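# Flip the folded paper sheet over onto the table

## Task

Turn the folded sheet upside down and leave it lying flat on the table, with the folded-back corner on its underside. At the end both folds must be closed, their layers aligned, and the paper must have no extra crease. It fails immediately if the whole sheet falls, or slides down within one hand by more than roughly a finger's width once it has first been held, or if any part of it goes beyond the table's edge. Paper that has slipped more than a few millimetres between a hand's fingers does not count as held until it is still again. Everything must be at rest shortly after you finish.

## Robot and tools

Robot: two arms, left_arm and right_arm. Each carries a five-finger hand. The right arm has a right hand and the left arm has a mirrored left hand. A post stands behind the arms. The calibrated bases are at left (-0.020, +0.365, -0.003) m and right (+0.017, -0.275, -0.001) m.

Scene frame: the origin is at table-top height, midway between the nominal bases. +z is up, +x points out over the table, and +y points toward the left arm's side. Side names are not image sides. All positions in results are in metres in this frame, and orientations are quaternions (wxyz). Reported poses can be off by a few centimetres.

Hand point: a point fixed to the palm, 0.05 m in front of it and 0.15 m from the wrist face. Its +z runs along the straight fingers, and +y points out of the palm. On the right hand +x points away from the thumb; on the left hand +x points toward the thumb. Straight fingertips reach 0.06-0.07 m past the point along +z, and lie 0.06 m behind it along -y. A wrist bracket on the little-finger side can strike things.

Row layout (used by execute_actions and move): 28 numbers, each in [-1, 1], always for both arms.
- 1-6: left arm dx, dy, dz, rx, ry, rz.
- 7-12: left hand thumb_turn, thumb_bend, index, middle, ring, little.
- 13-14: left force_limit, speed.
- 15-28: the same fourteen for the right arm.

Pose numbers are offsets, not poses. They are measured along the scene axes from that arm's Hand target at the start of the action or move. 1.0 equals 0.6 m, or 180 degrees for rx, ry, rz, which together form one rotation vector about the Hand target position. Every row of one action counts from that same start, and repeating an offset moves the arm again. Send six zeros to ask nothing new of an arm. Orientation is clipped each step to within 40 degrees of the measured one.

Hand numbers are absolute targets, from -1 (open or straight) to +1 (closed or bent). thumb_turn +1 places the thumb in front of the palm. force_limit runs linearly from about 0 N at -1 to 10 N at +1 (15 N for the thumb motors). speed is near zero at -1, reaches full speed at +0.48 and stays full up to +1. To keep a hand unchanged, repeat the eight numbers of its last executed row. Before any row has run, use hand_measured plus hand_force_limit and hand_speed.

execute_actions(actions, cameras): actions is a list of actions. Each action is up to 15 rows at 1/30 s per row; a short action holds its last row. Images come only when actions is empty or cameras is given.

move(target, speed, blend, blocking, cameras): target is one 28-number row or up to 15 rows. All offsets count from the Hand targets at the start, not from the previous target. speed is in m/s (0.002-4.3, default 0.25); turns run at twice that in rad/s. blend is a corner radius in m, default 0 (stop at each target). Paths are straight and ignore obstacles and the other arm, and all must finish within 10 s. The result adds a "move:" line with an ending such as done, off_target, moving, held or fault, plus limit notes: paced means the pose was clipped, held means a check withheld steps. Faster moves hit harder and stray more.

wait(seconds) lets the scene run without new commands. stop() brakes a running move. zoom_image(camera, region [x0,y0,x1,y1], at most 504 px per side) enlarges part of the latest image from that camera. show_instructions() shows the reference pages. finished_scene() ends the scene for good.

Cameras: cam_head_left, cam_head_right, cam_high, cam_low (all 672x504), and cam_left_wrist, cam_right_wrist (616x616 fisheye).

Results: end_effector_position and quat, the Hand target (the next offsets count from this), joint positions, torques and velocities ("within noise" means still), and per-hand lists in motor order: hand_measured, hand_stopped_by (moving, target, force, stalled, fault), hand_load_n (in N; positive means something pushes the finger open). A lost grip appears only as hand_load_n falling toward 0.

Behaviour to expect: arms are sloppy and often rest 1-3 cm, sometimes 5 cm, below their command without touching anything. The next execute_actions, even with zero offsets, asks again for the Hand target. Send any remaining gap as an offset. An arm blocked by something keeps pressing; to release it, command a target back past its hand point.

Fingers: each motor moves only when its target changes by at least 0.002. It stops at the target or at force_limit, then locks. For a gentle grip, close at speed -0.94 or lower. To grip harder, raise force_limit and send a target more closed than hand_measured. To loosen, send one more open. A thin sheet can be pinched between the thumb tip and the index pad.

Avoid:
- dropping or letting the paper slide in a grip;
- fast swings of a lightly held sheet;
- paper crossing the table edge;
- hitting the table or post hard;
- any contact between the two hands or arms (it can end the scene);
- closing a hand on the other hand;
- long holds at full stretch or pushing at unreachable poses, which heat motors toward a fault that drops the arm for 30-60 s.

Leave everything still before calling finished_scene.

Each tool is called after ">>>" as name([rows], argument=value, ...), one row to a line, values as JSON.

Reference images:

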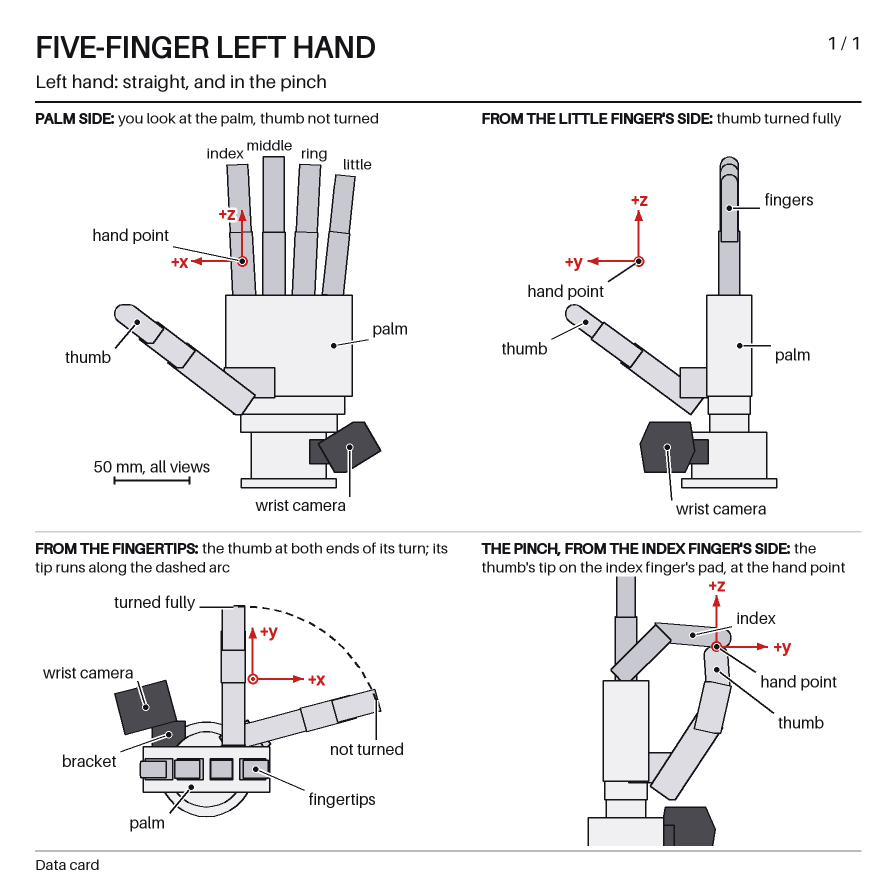

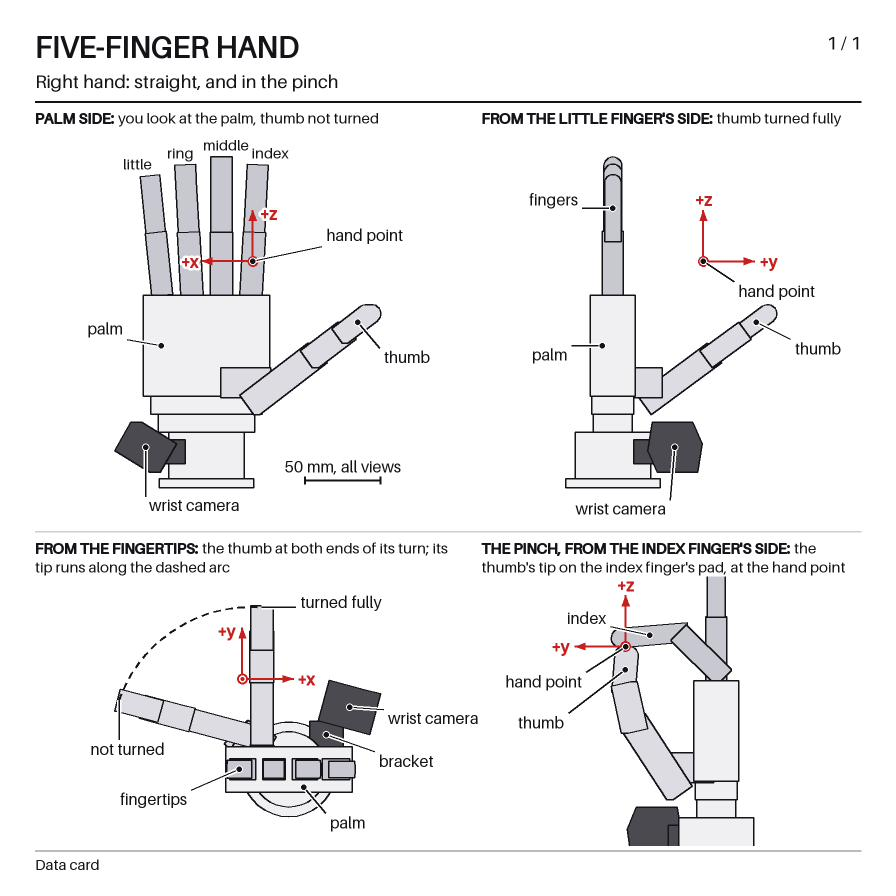

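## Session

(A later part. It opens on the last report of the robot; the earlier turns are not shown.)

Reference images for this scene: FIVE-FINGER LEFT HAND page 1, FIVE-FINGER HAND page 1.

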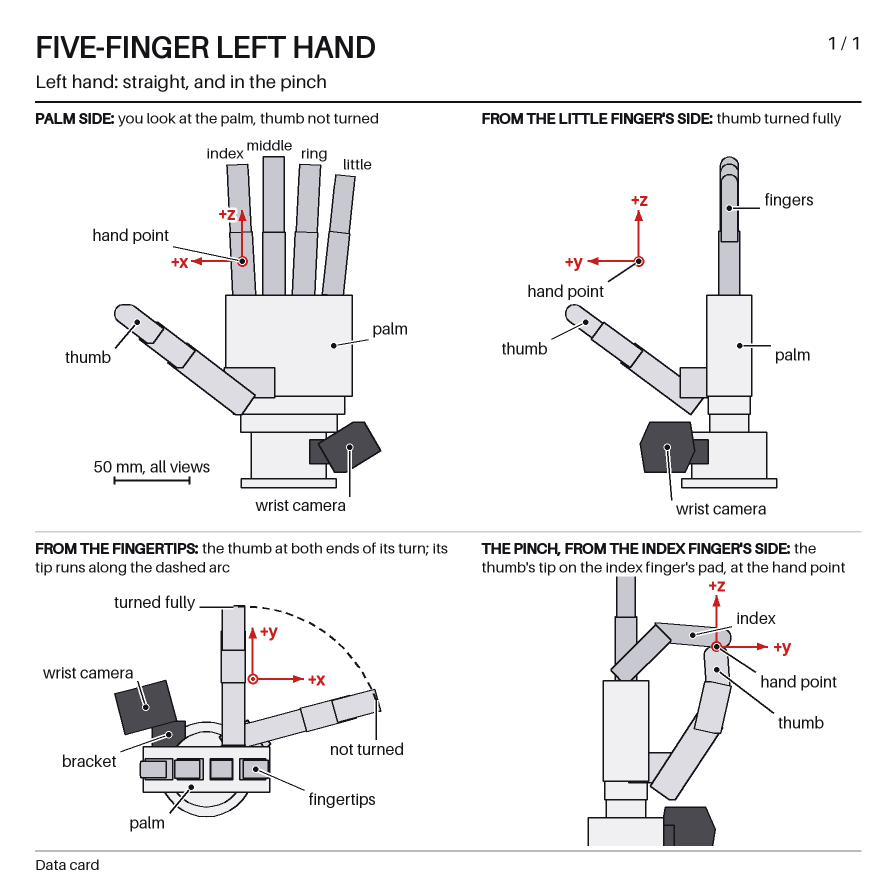

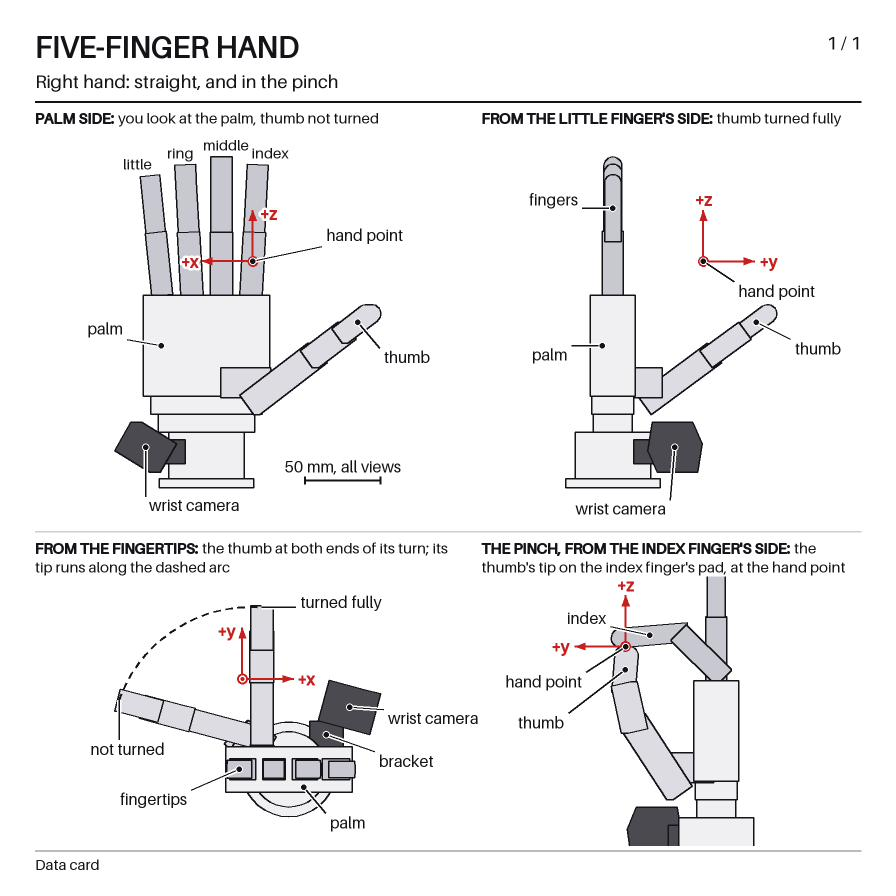

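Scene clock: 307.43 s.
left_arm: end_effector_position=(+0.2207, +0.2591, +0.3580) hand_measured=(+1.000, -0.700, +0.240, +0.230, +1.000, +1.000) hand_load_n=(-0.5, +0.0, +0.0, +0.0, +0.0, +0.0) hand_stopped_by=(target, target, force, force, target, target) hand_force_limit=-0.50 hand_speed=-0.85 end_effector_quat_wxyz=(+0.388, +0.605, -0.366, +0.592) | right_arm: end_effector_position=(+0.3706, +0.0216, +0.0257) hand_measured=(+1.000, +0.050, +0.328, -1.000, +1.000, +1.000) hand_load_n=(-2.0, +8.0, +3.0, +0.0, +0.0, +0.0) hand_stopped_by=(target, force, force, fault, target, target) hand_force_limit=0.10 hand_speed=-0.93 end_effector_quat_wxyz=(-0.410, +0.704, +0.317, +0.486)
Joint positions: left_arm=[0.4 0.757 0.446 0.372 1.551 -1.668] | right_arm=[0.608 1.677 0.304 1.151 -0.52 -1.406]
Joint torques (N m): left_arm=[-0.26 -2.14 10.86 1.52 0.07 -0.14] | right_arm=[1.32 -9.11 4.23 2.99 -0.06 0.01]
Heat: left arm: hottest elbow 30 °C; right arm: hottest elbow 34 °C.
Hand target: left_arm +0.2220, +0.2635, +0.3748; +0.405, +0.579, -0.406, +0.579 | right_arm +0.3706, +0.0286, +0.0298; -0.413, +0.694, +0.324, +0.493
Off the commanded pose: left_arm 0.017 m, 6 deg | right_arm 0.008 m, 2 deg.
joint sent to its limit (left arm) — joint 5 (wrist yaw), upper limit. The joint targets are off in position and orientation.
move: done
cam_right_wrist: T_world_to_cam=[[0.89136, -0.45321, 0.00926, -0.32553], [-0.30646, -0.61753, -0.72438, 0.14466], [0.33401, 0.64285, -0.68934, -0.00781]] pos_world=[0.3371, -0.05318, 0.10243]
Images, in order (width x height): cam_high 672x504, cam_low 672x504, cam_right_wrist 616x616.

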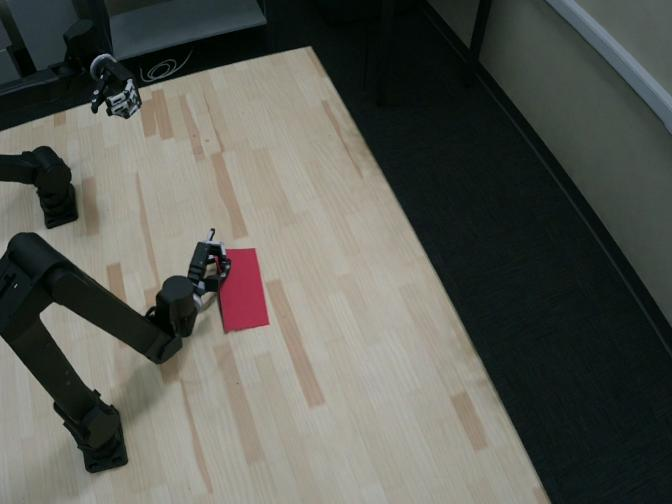

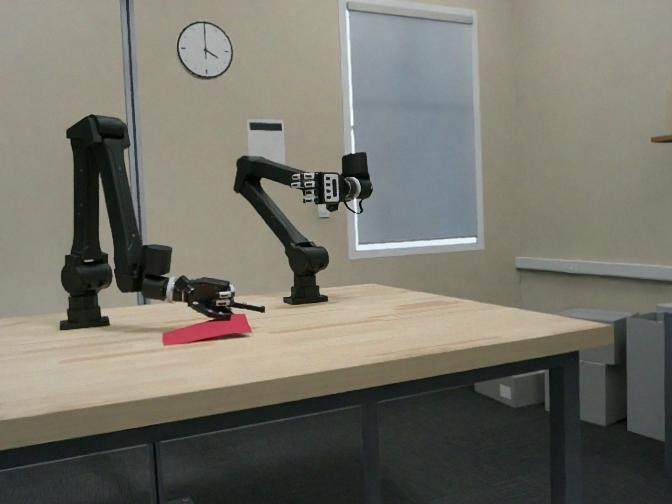

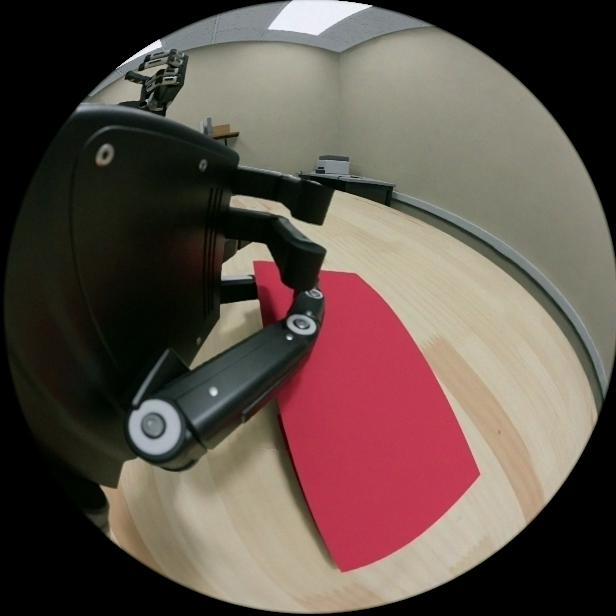

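>>> move([
  [0,0,0,0,0,0,1,-0.7,0.35,0.35,1,1,-0.5,-0.85, 0.0,0.0,-0.02,0,0,0,1,0.3,0.6,-1,1,1,0.1,-0.93],
], speed=0.03, cameras=["cam_right_wrist","cam_low","cam_high"])

>>> zoom_image(camera="cam_low", region=[130, 240, 270, 360])

Scene clock: 309.40 s.
left_arm: end_effector_position=(+0.2207, +0.2591, +0.3580) hand_measured=(+1.000, -0.700, +0.240, +0.230, +1.000, +1.000) hand_load_n=(+0.0, +0.0, +0.0, +0.0, +0.0, +0.0) hand_stopped_by=(target, target, force, force, target, target) hand_force_limit=-0.50 hand_speed=-0.85 end_effector_quat_wxyz=(+0.388, +0.605, -0.366, +0.592) | right_arm: end_effector_position=(+0.3699, +0.0212, +0.0135) hand_measured=(+1.000, +0.050, +0.328, -1.000, +1.000, +1.000) hand_load_n=(-2.0, +7.5, +2.5, +0.0, +0.0, +0.0) hand_stopped_by=(target, force, force, fault, target, target) hand_force_limit=0.10 hand_speed=-0.93 end_effector_quat_wxyz=(-0.410, +0.704, +0.317, +0.486)
Joint positions: left_arm=[0.4 0.757 0.446 0.372 1.551 -1.668] | right_arm=[0.608 1.741 0.304 1.214 -0.52 -1.406]
Joint torques (N m): left_arm=[-0.21 -2.14 10.88 1.52 0.07 -0.14] | right_arm=[0.67 -9.11 3.82 2.88 -0.01 0.02]
Heat: left arm: hottest elbow 30 °C; right arm: hottest elbow 34 °C.
Hand target: left_arm +0.2220, +0.2635, +0.3748; +0.405, +0.579, -0.406, +0.579 | right_arm +0.3706, +0.0286, +0.0178; -0.413, +0.694, +0.324, +0.493
Off the commanded pose: left_arm 0.017 m, 6 deg | right_arm 0.009 m, 2 deg.
joint sent to its limit (left arm) — joint 5 (wrist yaw), upper limit. The joint targets are off in position and orientation.
move: done
cam_right_wrist: T_world_to_cam=[[0.89138, -0.45318, 0.00851, -0.325], [-0.30739, -0.61818, -0.72344, 0.13566], [0.33311, 0.64224, -0.69034, -0.01533]] pos_world=[0.3365, -0.05358, 0.09032]
Images, in order (width x height): cam_high 672x504, cam_low 672x504, cam_right_wrist 616x616.

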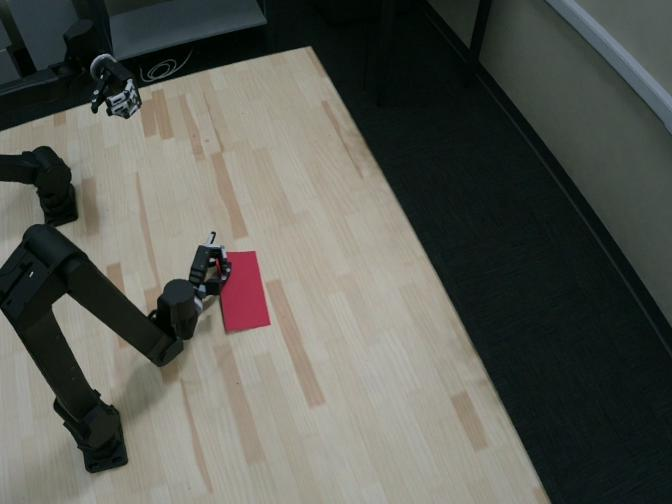

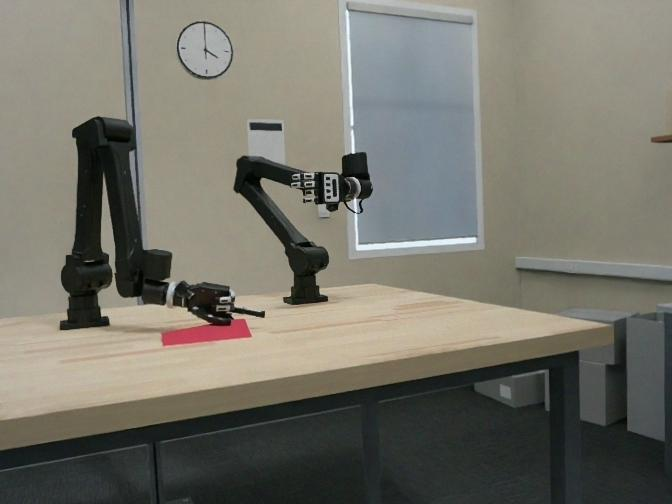

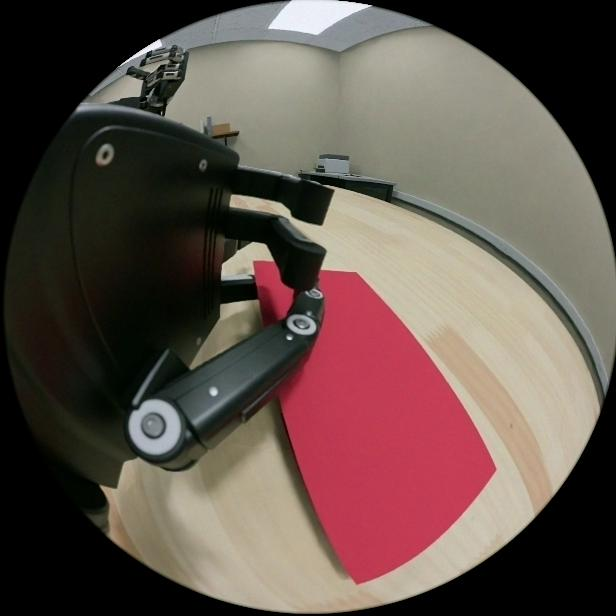

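Scaled by 3.600.

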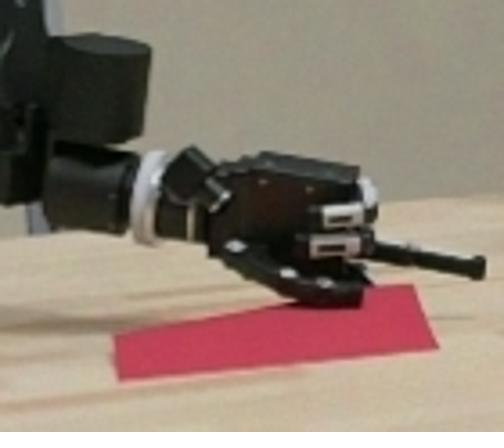

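>>> move([
  [0,0,0,0,0,0,1,-0.7,0.35,0.35,1,1,-0.5,-0.85, 0.0,0.0,-0.01,0,0,0,1,0.3,0.6,-1,1,1,0.1,-0.93],
], speed=0.03, cameras=["cam_right_wrist","cam_low","cam_high"])

>>> zoom_image(camera="cam_low", region=[150, 270, 270, 360])

>>> zoom_image(camera="cam_right_wrist", region=[200, 240, 360, 400])

Scene clock: 315.80 s.
left_arm: end_effector_position=(+0.2207, +0.2591, +0.3580) hand_measured=(+1.000, -0.700, +0.240, +0.230, +1.000, +1.000) hand_load_n=(+0.0, +0.0, +0.0, +0.0, +0.0, +0.0) hand_stopped_by=(target, target, force, force, target, target) hand_force_limit=-0.50 hand_speed=-0.85 end_effector_quat_wxyz=(+0.388, +0.605, -0.366, +0.592) | right_arm: end_effector_position=(+0.3701, +0.0213, +0.0105) hand_measured=(+1.000, +0.050, +0.328, -1.000, +1.000, +1.000) hand_load_n=(-2.0, +8.0, +2.5, +0.0, +0.0, +0.0) hand_stopped_by=(target, force, force, fault, target, target) hand_force_limit=0.10 hand_speed=-0.93 end_effector_quat_wxyz=(-0.410, +0.702, +0.318, +0.489)
Joint positions: left_arm=[0.4 0.757 0.446 0.372 1.551 -1.668] | right_arm=[0.608 1.769 0.304 1.249 -0.52 -1.407]
Joint torques (N m): left_arm=[-0.26 -2.14 10.88 1.52 0.07 -0.14] | right_arm=[0.79 -8.88 3.6 2.78 -0.08 0.01]
Heat: left arm: hottest elbow 31 °C; right arm: hottest elbow 33 °C.
Hand target: left_arm +0.2220, +0.2635, +0.3748; +0.405, +0.579, -0.406, +0.579 | right_arm +0.3706, +0.0286, +0.0118; -0.413, +0.694, +0.324, +0.493
Off the commanded pose: left_arm 0.017 m, 6 deg | right_arm 0.007 m, 1 deg.
joint sent to its limit (left arm) — joint 5 (wrist yaw), upper limit. The joint targets are off in position and orientation.
move: done
cam_right_wrist: T_world_to_cam=[[0.89144, -0.45293, 0.01376, -0.32517], [-0.30157, -0.61564, -0.72804, 0.13147], [0.33822, 0.64485, -0.6854, -0.01949]] pos_world=[0.3361, -0.05378, 0.08683]
Images, in order (width x height): cam_high 672x504, cam_low 672x504, cam_right_wrist 616x616.

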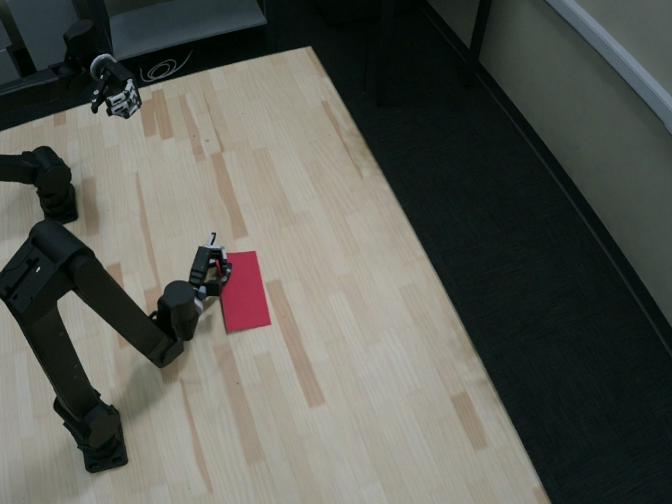

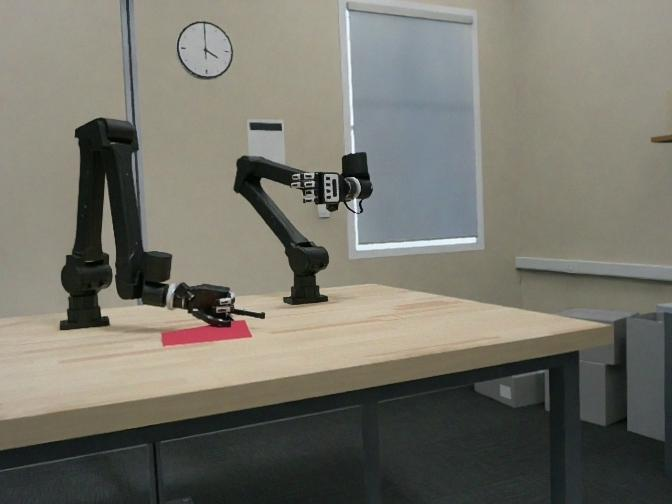

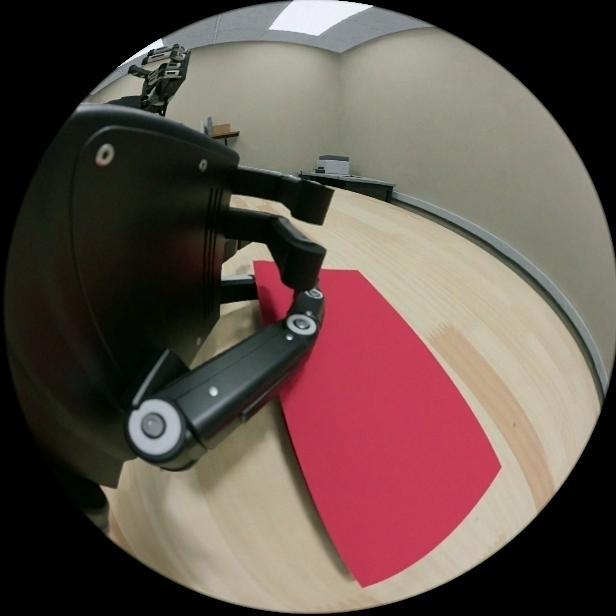

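Scaled by 4.200.

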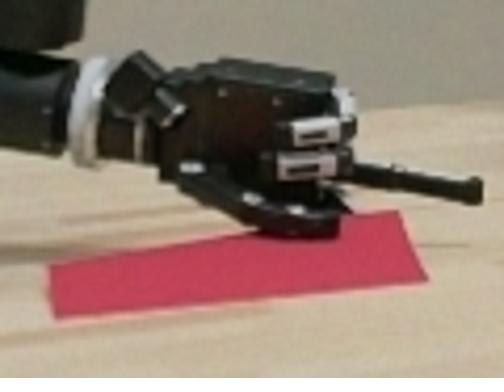

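Scaled by 3.150 from the camera's image (finer frame: 880x880).

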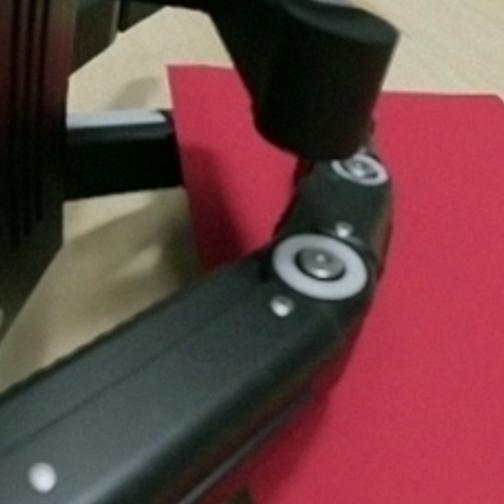

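>>> move([
  [0,0,0,0,0,0,1,-0.7,0.35,0.35,1,1,-0.5,-0.85, 0.0,0.0,0,0,0,0,1,0.3,0.22,-1,1,1,0.1,-0.93],
], speed=0.03, cameras=["cam_right_wrist","cam_low","cam_high"])

>>> zoom_image(camera="cam_low", region=[150, 270, 270, 360])

>>> zoom_image(camera="cam_right_wrist", region=[200, 240, 360, 400])

Scene clock: 321.33 s.
left_arm: end_effector_position=(+0.2207, +0.2591, +0.3580) hand_measured=(+1.000, -0.700, +0.240, +0.230, +1.000, +1.000) hand_load_n=(+0.0, +0.0, +0.0, +0.0, +0.0, +0.0) hand_stopped_by=(target, target, force, force, target, target) hand_force_limit=-0.50 hand_speed=-0.85 end_effector_quat_wxyz=(+0.388, +0.605, -0.366, +0.592) | right_arm: end_effector_position=(+0.3704, +0.0212, +0.0108) hand_measured=(+1.000, +0.050, +0.220, -1.000, +1.000, +1.000) hand_load_n=(-1.5, +2.0, -3.0, +0.0, +0.0, +0.0) hand_stopped_by=(target, force, target, fault, target, target) hand_force_limit=0.10 hand_speed=-0.93 end_effector_quat_wxyz=(-0.408, +0.701, +0.320, +0.490)
Joint positions: left_arm=[0.4 0.757 0.446 0.372 1.551 -1.668] | right_arm=[0.608 1.769 0.304 1.249 -0.52 -1.413]
Joint torques (N m): left_arm=[-0.21 -2.14 10.88 1.52 0.07 -0.14] | right_arm=[0.62 -8.7 3.7 2.86 -0.06 -0.01]
Heat: left arm: hottest elbow 31 °C; right arm: hottest elbow 32 °C.
Hand target: left_arm +0.2220, +0.2635, +0.3748; +0.405, +0.579, -0.406, +0.579 | right_arm +0.3706, +0.0286, +0.0118; -0.413, +0.694, +0.324, +0.493
Off the commanded pose: left_arm 0.017 m, 6 deg | right_arm 0.008 m, 1 deg.
joint sent to its limit (left arm) — joint 5 (wrist yaw), upper limit. The joint targets are off in position and orientation.
move: done
cam_right_wrist: T_world_to_cam=[[0.89183, -0.45194, 0.01974, -0.32572], [-0.29698, -0.61784, -0.72806, 0.13008], [0.34123, 0.64345, -0.68523, -0.02045]] pos_world=[0.3361, -0.05368, 0.08713]
Images, in order (width x height): cam_high 672x504, cam_low 672x504, cam_right_wrist 616x616.

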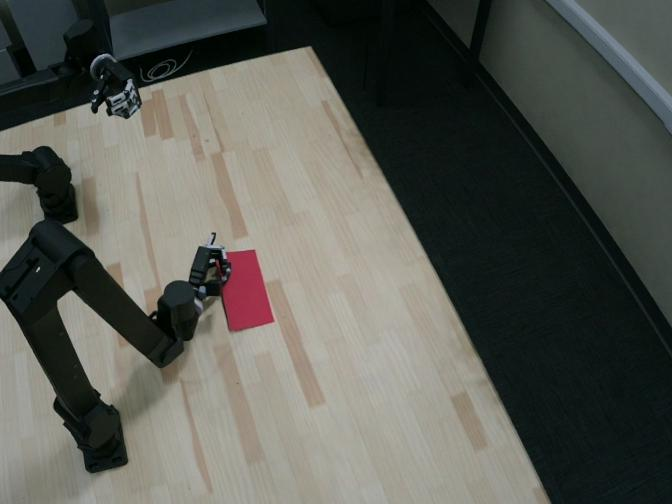

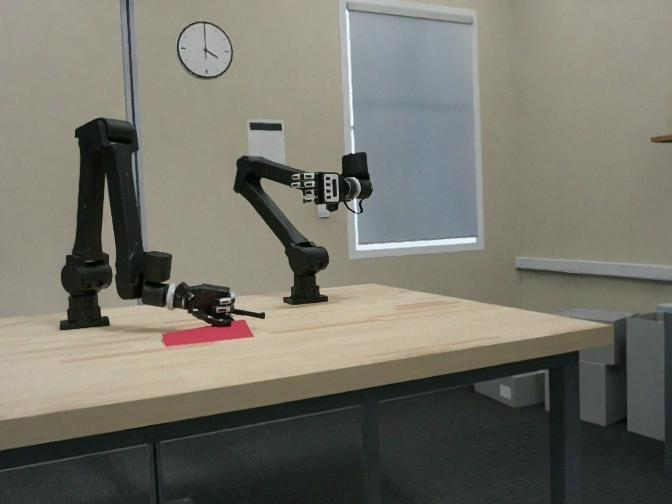

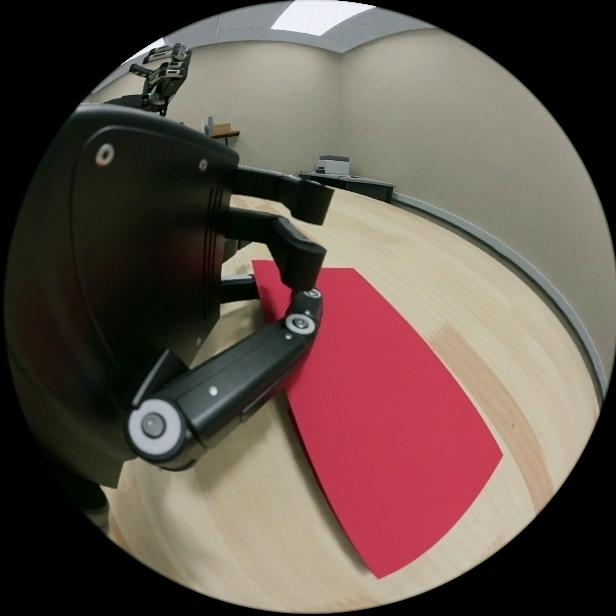

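Scaled by 4.200.

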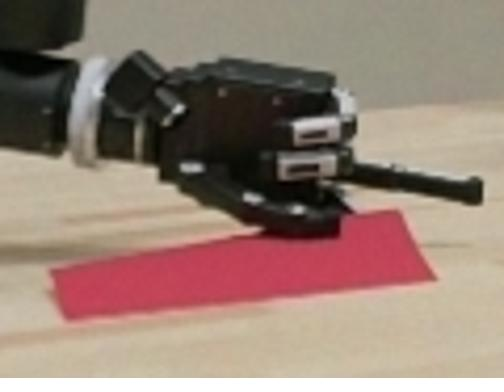

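Scaled by 3.150 from the camera's image (finer frame: 880x880).

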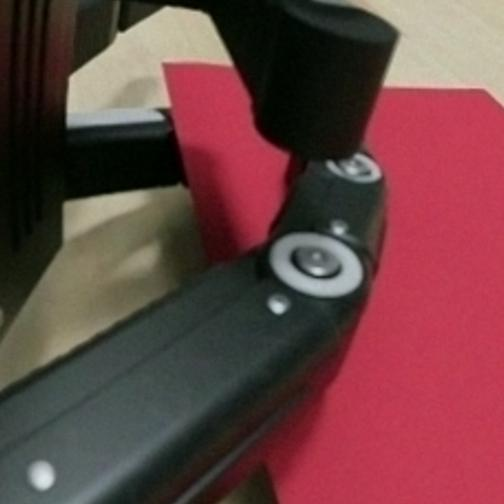

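>>> move([
  [0,0,0,0,0,0,1,-0.7,0.35,0.35,1,1,-0.5,-0.85, 0.0,0.0,0,0,0,0,1,0.3,0.1,-1,1,1,0.1,-0.93],
], speed=0.03, cameras=["cam_right_wrist","cam_low","cam_high"])

>>> zoom_image(camera="cam_low", region=[150, 270, 270, 360])

>>> zoom_image(camera="cam_right_wrist", region=[200, 240, 360, 400])

Scene clock: 323.40 s.
left_arm: end_effector_position=(+0.2207, +0.2591, +0.3580) hand_measured=(+1.000, -0.700, +0.240, +0.230, +1.000, +1.000) hand_load_n=(+0.0, +0.0, +0.0, +0.0, +0.0, -0.5) hand_stopped_by=(target, target, force, force, target, target) hand_force_limit=-0.50 hand_speed=-0.85 end_effector_quat_wxyz=(+0.388, +0.605, -0.366, +0.592) | right_arm: end_effector_position=(+0.3709, +0.0215, +0.0124) hand_measured=(+1.000, +0.052, +0.100, -1.000, +1.000, +1.000) hand_load_n=(+0.0, +0.0, -1.0, +0.0, +0.0, +0.0) hand_stopped_by=(target, force, target, fault, target, target) hand_force_limit=0.10 hand_speed=-0.93 end_effector_quat_wxyz=(-0.409, +0.699, +0.320, +0.492)
Joint positions: left_arm=[0.4 0.757 0.446 0.372 1.551 -1.668] | right_arm=[0.608 1.769 0.304 1.255 -0.52 -1.413]
Joint torques (N m): left_arm=[-0.21 -2.14 10.88 1.52 0.07 -0.14] | right_arm=[0.91 -8.82 3.6 2.65 -0.05 0.03]
Heat: left arm: hottest elbow 31 °C; right arm: hottest elbow 32 °C.
Hand target: left_arm +0.2220, +0.2635, +0.3748; +0.405, +0.579, -0.406, +0.579 | right_arm +0.3706, +0.0286, +0.0118; -0.413, +0.694, +0.324, +0.493
Off the commanded pose: left_arm 0.017 m, 6 deg | right_arm 0.007 m, 1 deg.
joint sent to its limit (left arm) — joint 5 (wrist yaw), upper limit. The joint targets are off in position and orientation.
move: done
cam_right_wrist: T_world_to_cam=[[0.89176, -0.45193, 0.02275, -0.32608], [-0.29322, -0.61542, -0.73163, 0.1301], [0.34465, 0.64577, -0.68132, -0.02109]] pos_world=[0.3362, -0.05368, 0.08823]
Images, in order (width x height): cam_high 672x504, cam_low 672x504, cam_right_wrist 616x616.

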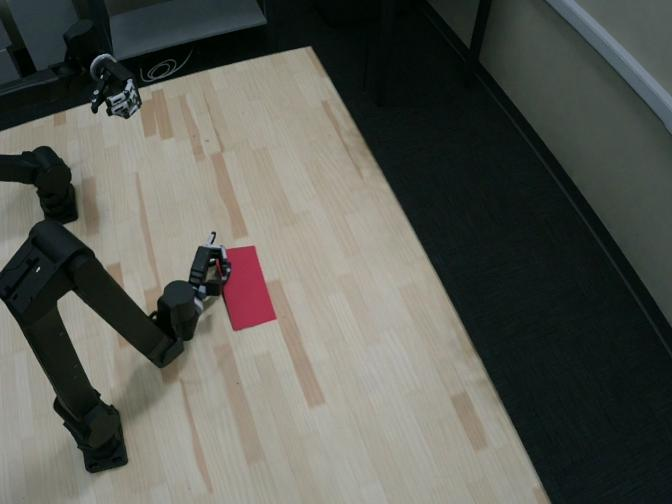

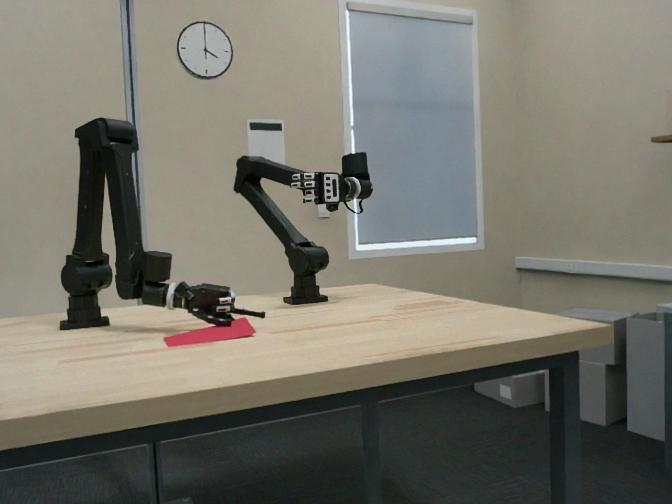

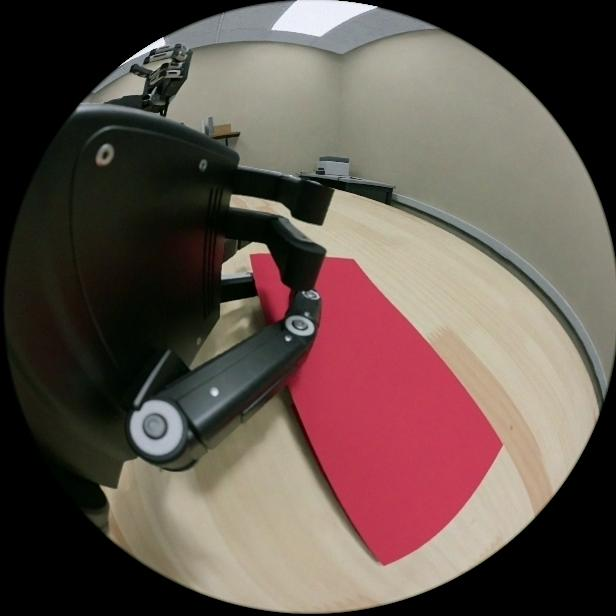

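Scaled by 4.200.

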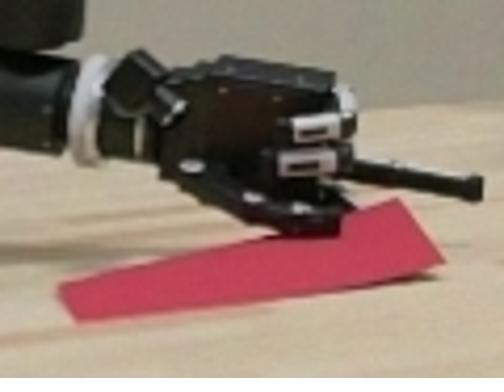

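Scaled by 3.150 from the camera's image (finer frame: 880x880).

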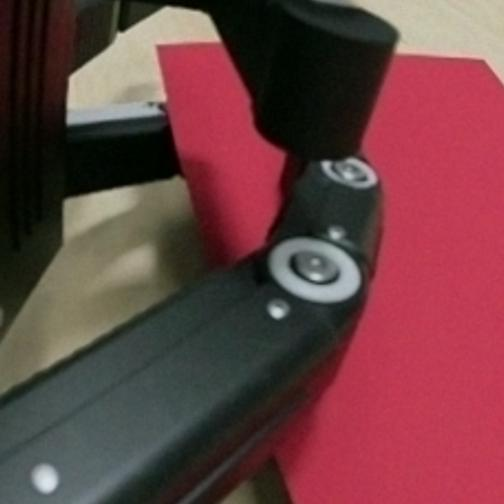

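>>> move([
  [0,0,0,0,0,0,1,-0.7,0.35,0.35,1,1,-0.5,-0.85, -0.06,0.02,0,0,0,0,1,0.3,0.1,-1,1,1,0.1,-0.93],
], speed=0.03, cameras=["cam_right_wrist","cam_low","cam_high"])

>>> zoom_image(camera="cam_low", region=[150, 270, 270, 360])

>>> zoom_image(camera="cam_right_wrist", region=[200, 240, 360, 400])

Scene clock: 326.90 s.
left_arm: end_effector_position=(+0.2207, +0.2591, +0.3580) hand_measured=(+1.000, -0.700, +0.240, +0.230, +1.000, +1.000) hand_load_n=(-0.5, +0.0, +0.0, +0.0, +0.0, +0.5) hand_stopped_by=(target, target, force, force, target, target) hand_force_limit=-0.50 hand_speed=-0.85 end_effector_quat_wxyz=(+0.388, +0.605, -0.366, +0.592) | right_arm: end_effector_position=(+0.3400, +0.0372, +0.0128) hand_measured=(+1.000, +0.052, +0.100, -1.000, +1.000, +1.000) hand_load_n=(+0.0, +0.0, +0.0, +0.0, +0.0, +0.0) hand_stopped_by=(target, force, target, fault, target, target) hand_force_limit=0.10 hand_speed=-0.93 end_effector_quat_wxyz=(-0.405, +0.696, +0.326, +0.496)
Joint positions: left_arm=[0.4 0.757 0.446 0.372 1.551 -1.668] | right_arm=[0.726 1.769 0.262 1.309 -0.405 -1.403]
Joint torques (N m): left_arm=[-0.26 -2.14 10.86 1.52 0.07 -0.14] | right_arm=[1.03 -8.94 1.96 2.99 0.02 0.24]
Heat: left arm: hottest elbow 31 °C; right arm: hottest elbow 31 °C.
Hand target: left_arm +0.2220, +0.2635, +0.3748; +0.405, +0.579, -0.406, +0.579 | right_arm +0.3346, +0.0406, +0.0118; -0.413, +0.694, +0.324, +0.493
Off the commanded pose: left_arm 0.017 m, 6 deg | right_arm 0.007 m, 1 deg.
joint sent to its limit (left arm) — joint 5 (wrist yaw), upper limit. The joint targets are off in position and orientation.
move: done
cam_right_wrist: T_world_to_cam=[[0.89288, -0.44865, 0.03852, -0.29215], [-0.28056, -0.62119, -0.73172, 0.12693], [0.35221, 0.64253, -0.68051, -0.02279]] pos_world=[0.3045, -0.03758, 0.08862]
Images, in order (width x height): cam_high 672x504, cam_low 672x504, cam_right_wrist 616x616.

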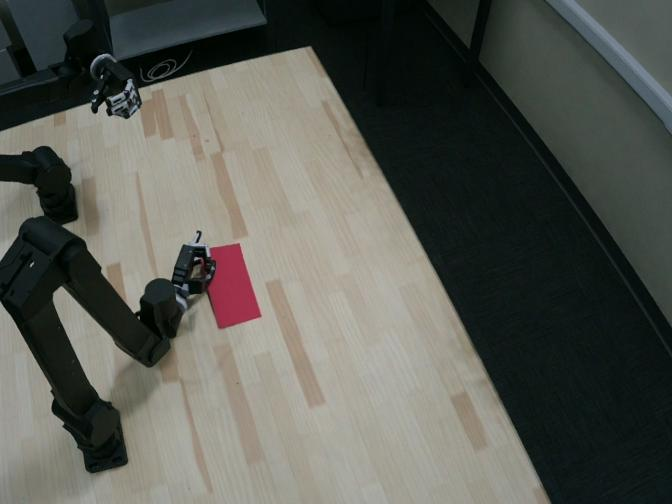

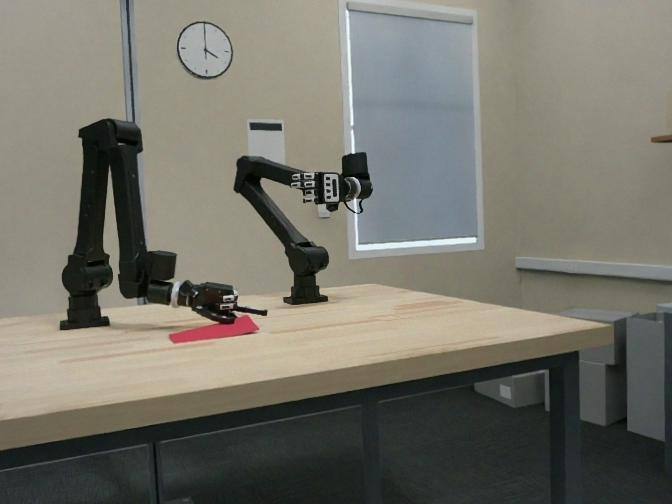

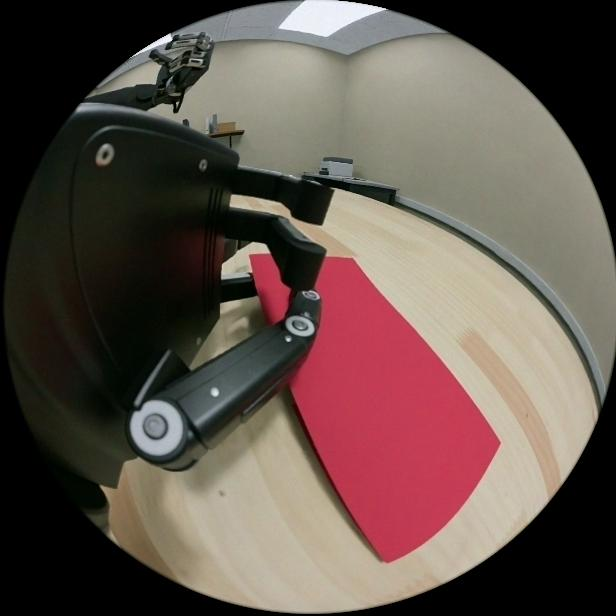

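Scaled by 4.200.

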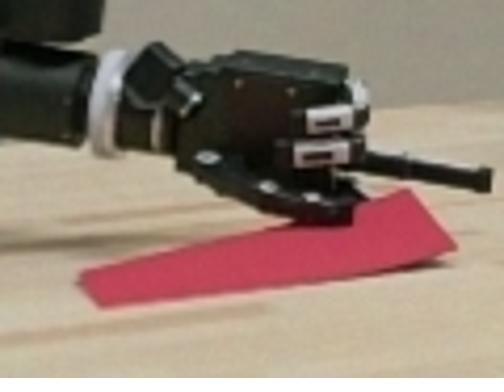

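Scaled by 3.150 from the camera's image (finer frame: 880x880).

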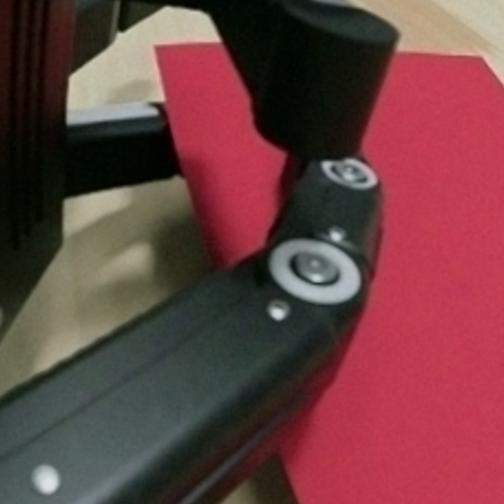

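>>> move([
  [0,0,0,0,0,0,1,-0.7,0.35,0.35,1,1,-0.5,-0.85, 0,0,0,0,0,0,1,-0.5,0.1,-1,1,1,0.1,-0.9],
], speed=0.03, cameras=["cam_right_wrist","cam_low","cam_high"])

>>> zoom_image(camera="cam_low", region=[150, 270, 270, 360])

>>> zoom_image(camera="cam_right_wrist", region=[200, 240, 360, 400])

Scene clock: 332.53 s.
left_arm: end_effector_position=(+0.2207, +0.2591, +0.3580) hand_measured=(+1.000, -0.700, +0.240, +0.230, +1.000, +1.000) hand_load_n=(-0.5, +0.0, +0.0, +0.0, +0.0, +0.0) hand_stopped_by=(target, target, force, force, target, target) hand_force_limit=-0.50 hand_speed=-0.85 end_effector_quat_wxyz=(+0.388, +0.605, -0.366, +0.592) | right_arm: end_effector_position=(+0.3400, +0.0372, +0.0128) hand_measured=(+1.000, -0.500, +0.100, -1.000, +1.000, +1.000) hand_load_n=(+0.0, +0.0, +0.0, +0.0, +0.0, +0.0) hand_stopped_by=(target, target, target, fault, target, target) hand_force_limit=0.10 hand_speed=-0.90 end_effector_quat_wxyz=(-0.405, +0.696, +0.326, +0.496)
Joint positions: left_arm=[0.4 0.757 0.446 0.372 1.551 -1.668] | right_arm=[0.726 1.769 0.262 1.309 -0.405 -1.403]
Joint torques (N m): left_arm=[-0.26 -2.08 10.88 1.52 0.07 -0.14] | right_arm=[0.32 -9.17 2.03 2.81 -0.01 0.23]
Heat: left arm: hottest elbow 31 °C; right arm: hottest elbow 31 °C.
Hand target: left_arm +0.2220, +0.2635, +0.3748; +0.405, +0.579, -0.406, +0.579 | right_arm +0.3346, +0.0406, +0.0118; -0.413, +0.694, +0.324, +0.493
Off the commanded pose: left_arm 0.017 m, 6 deg | right_arm 0.007 m, 1 deg.
joint sent to its limit (left arm) — joint 5 (wrist yaw), upper limit. The joint targets are off in position and orientation.
move: done
cam_right_wrist: T_world_to_cam=[[0.89288, -0.44865, 0.03852, -0.29215], [-0.28056, -0.62119, -0.73172, 0.12693], [0.35221, 0.64253, -0.68051, -0.02279]] pos_world=[0.3045, -0.03758, 0.08862]
Images, in order (width x height): cam_high 672x504, cam_low 672x504, cam_right_wrist 616x616.

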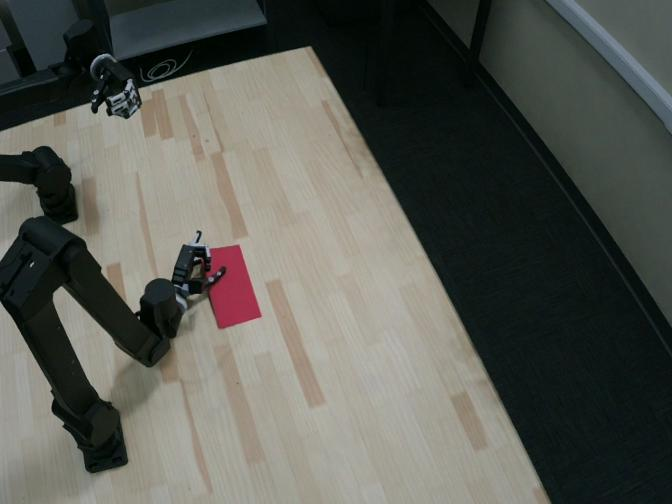

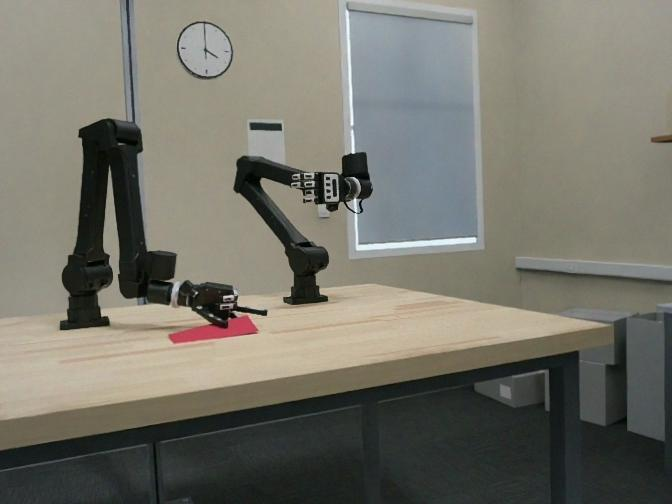

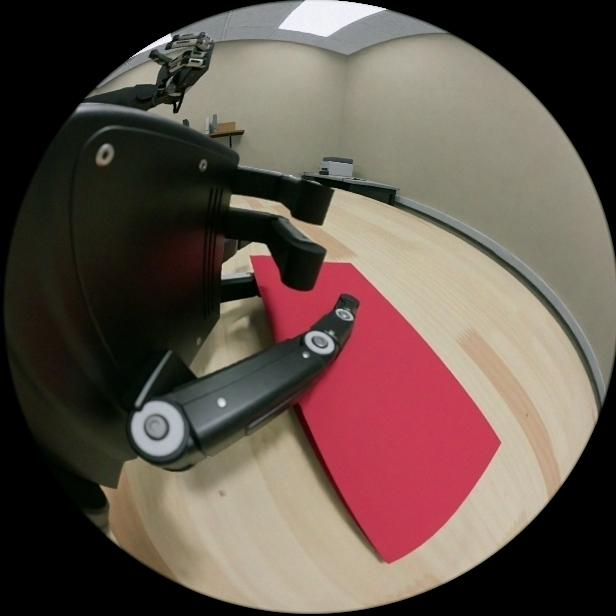

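Scaled by 4.200.

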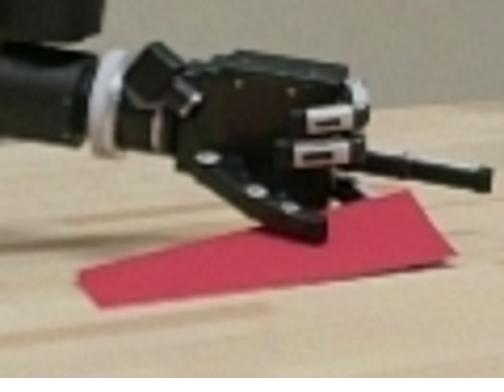

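Scaled by 3.150 from the camera's image (finer frame: 880x880).

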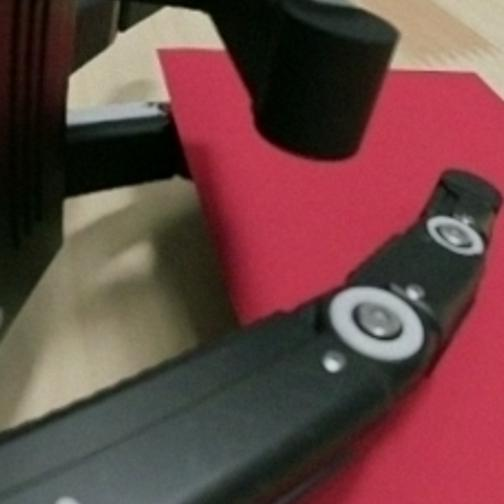

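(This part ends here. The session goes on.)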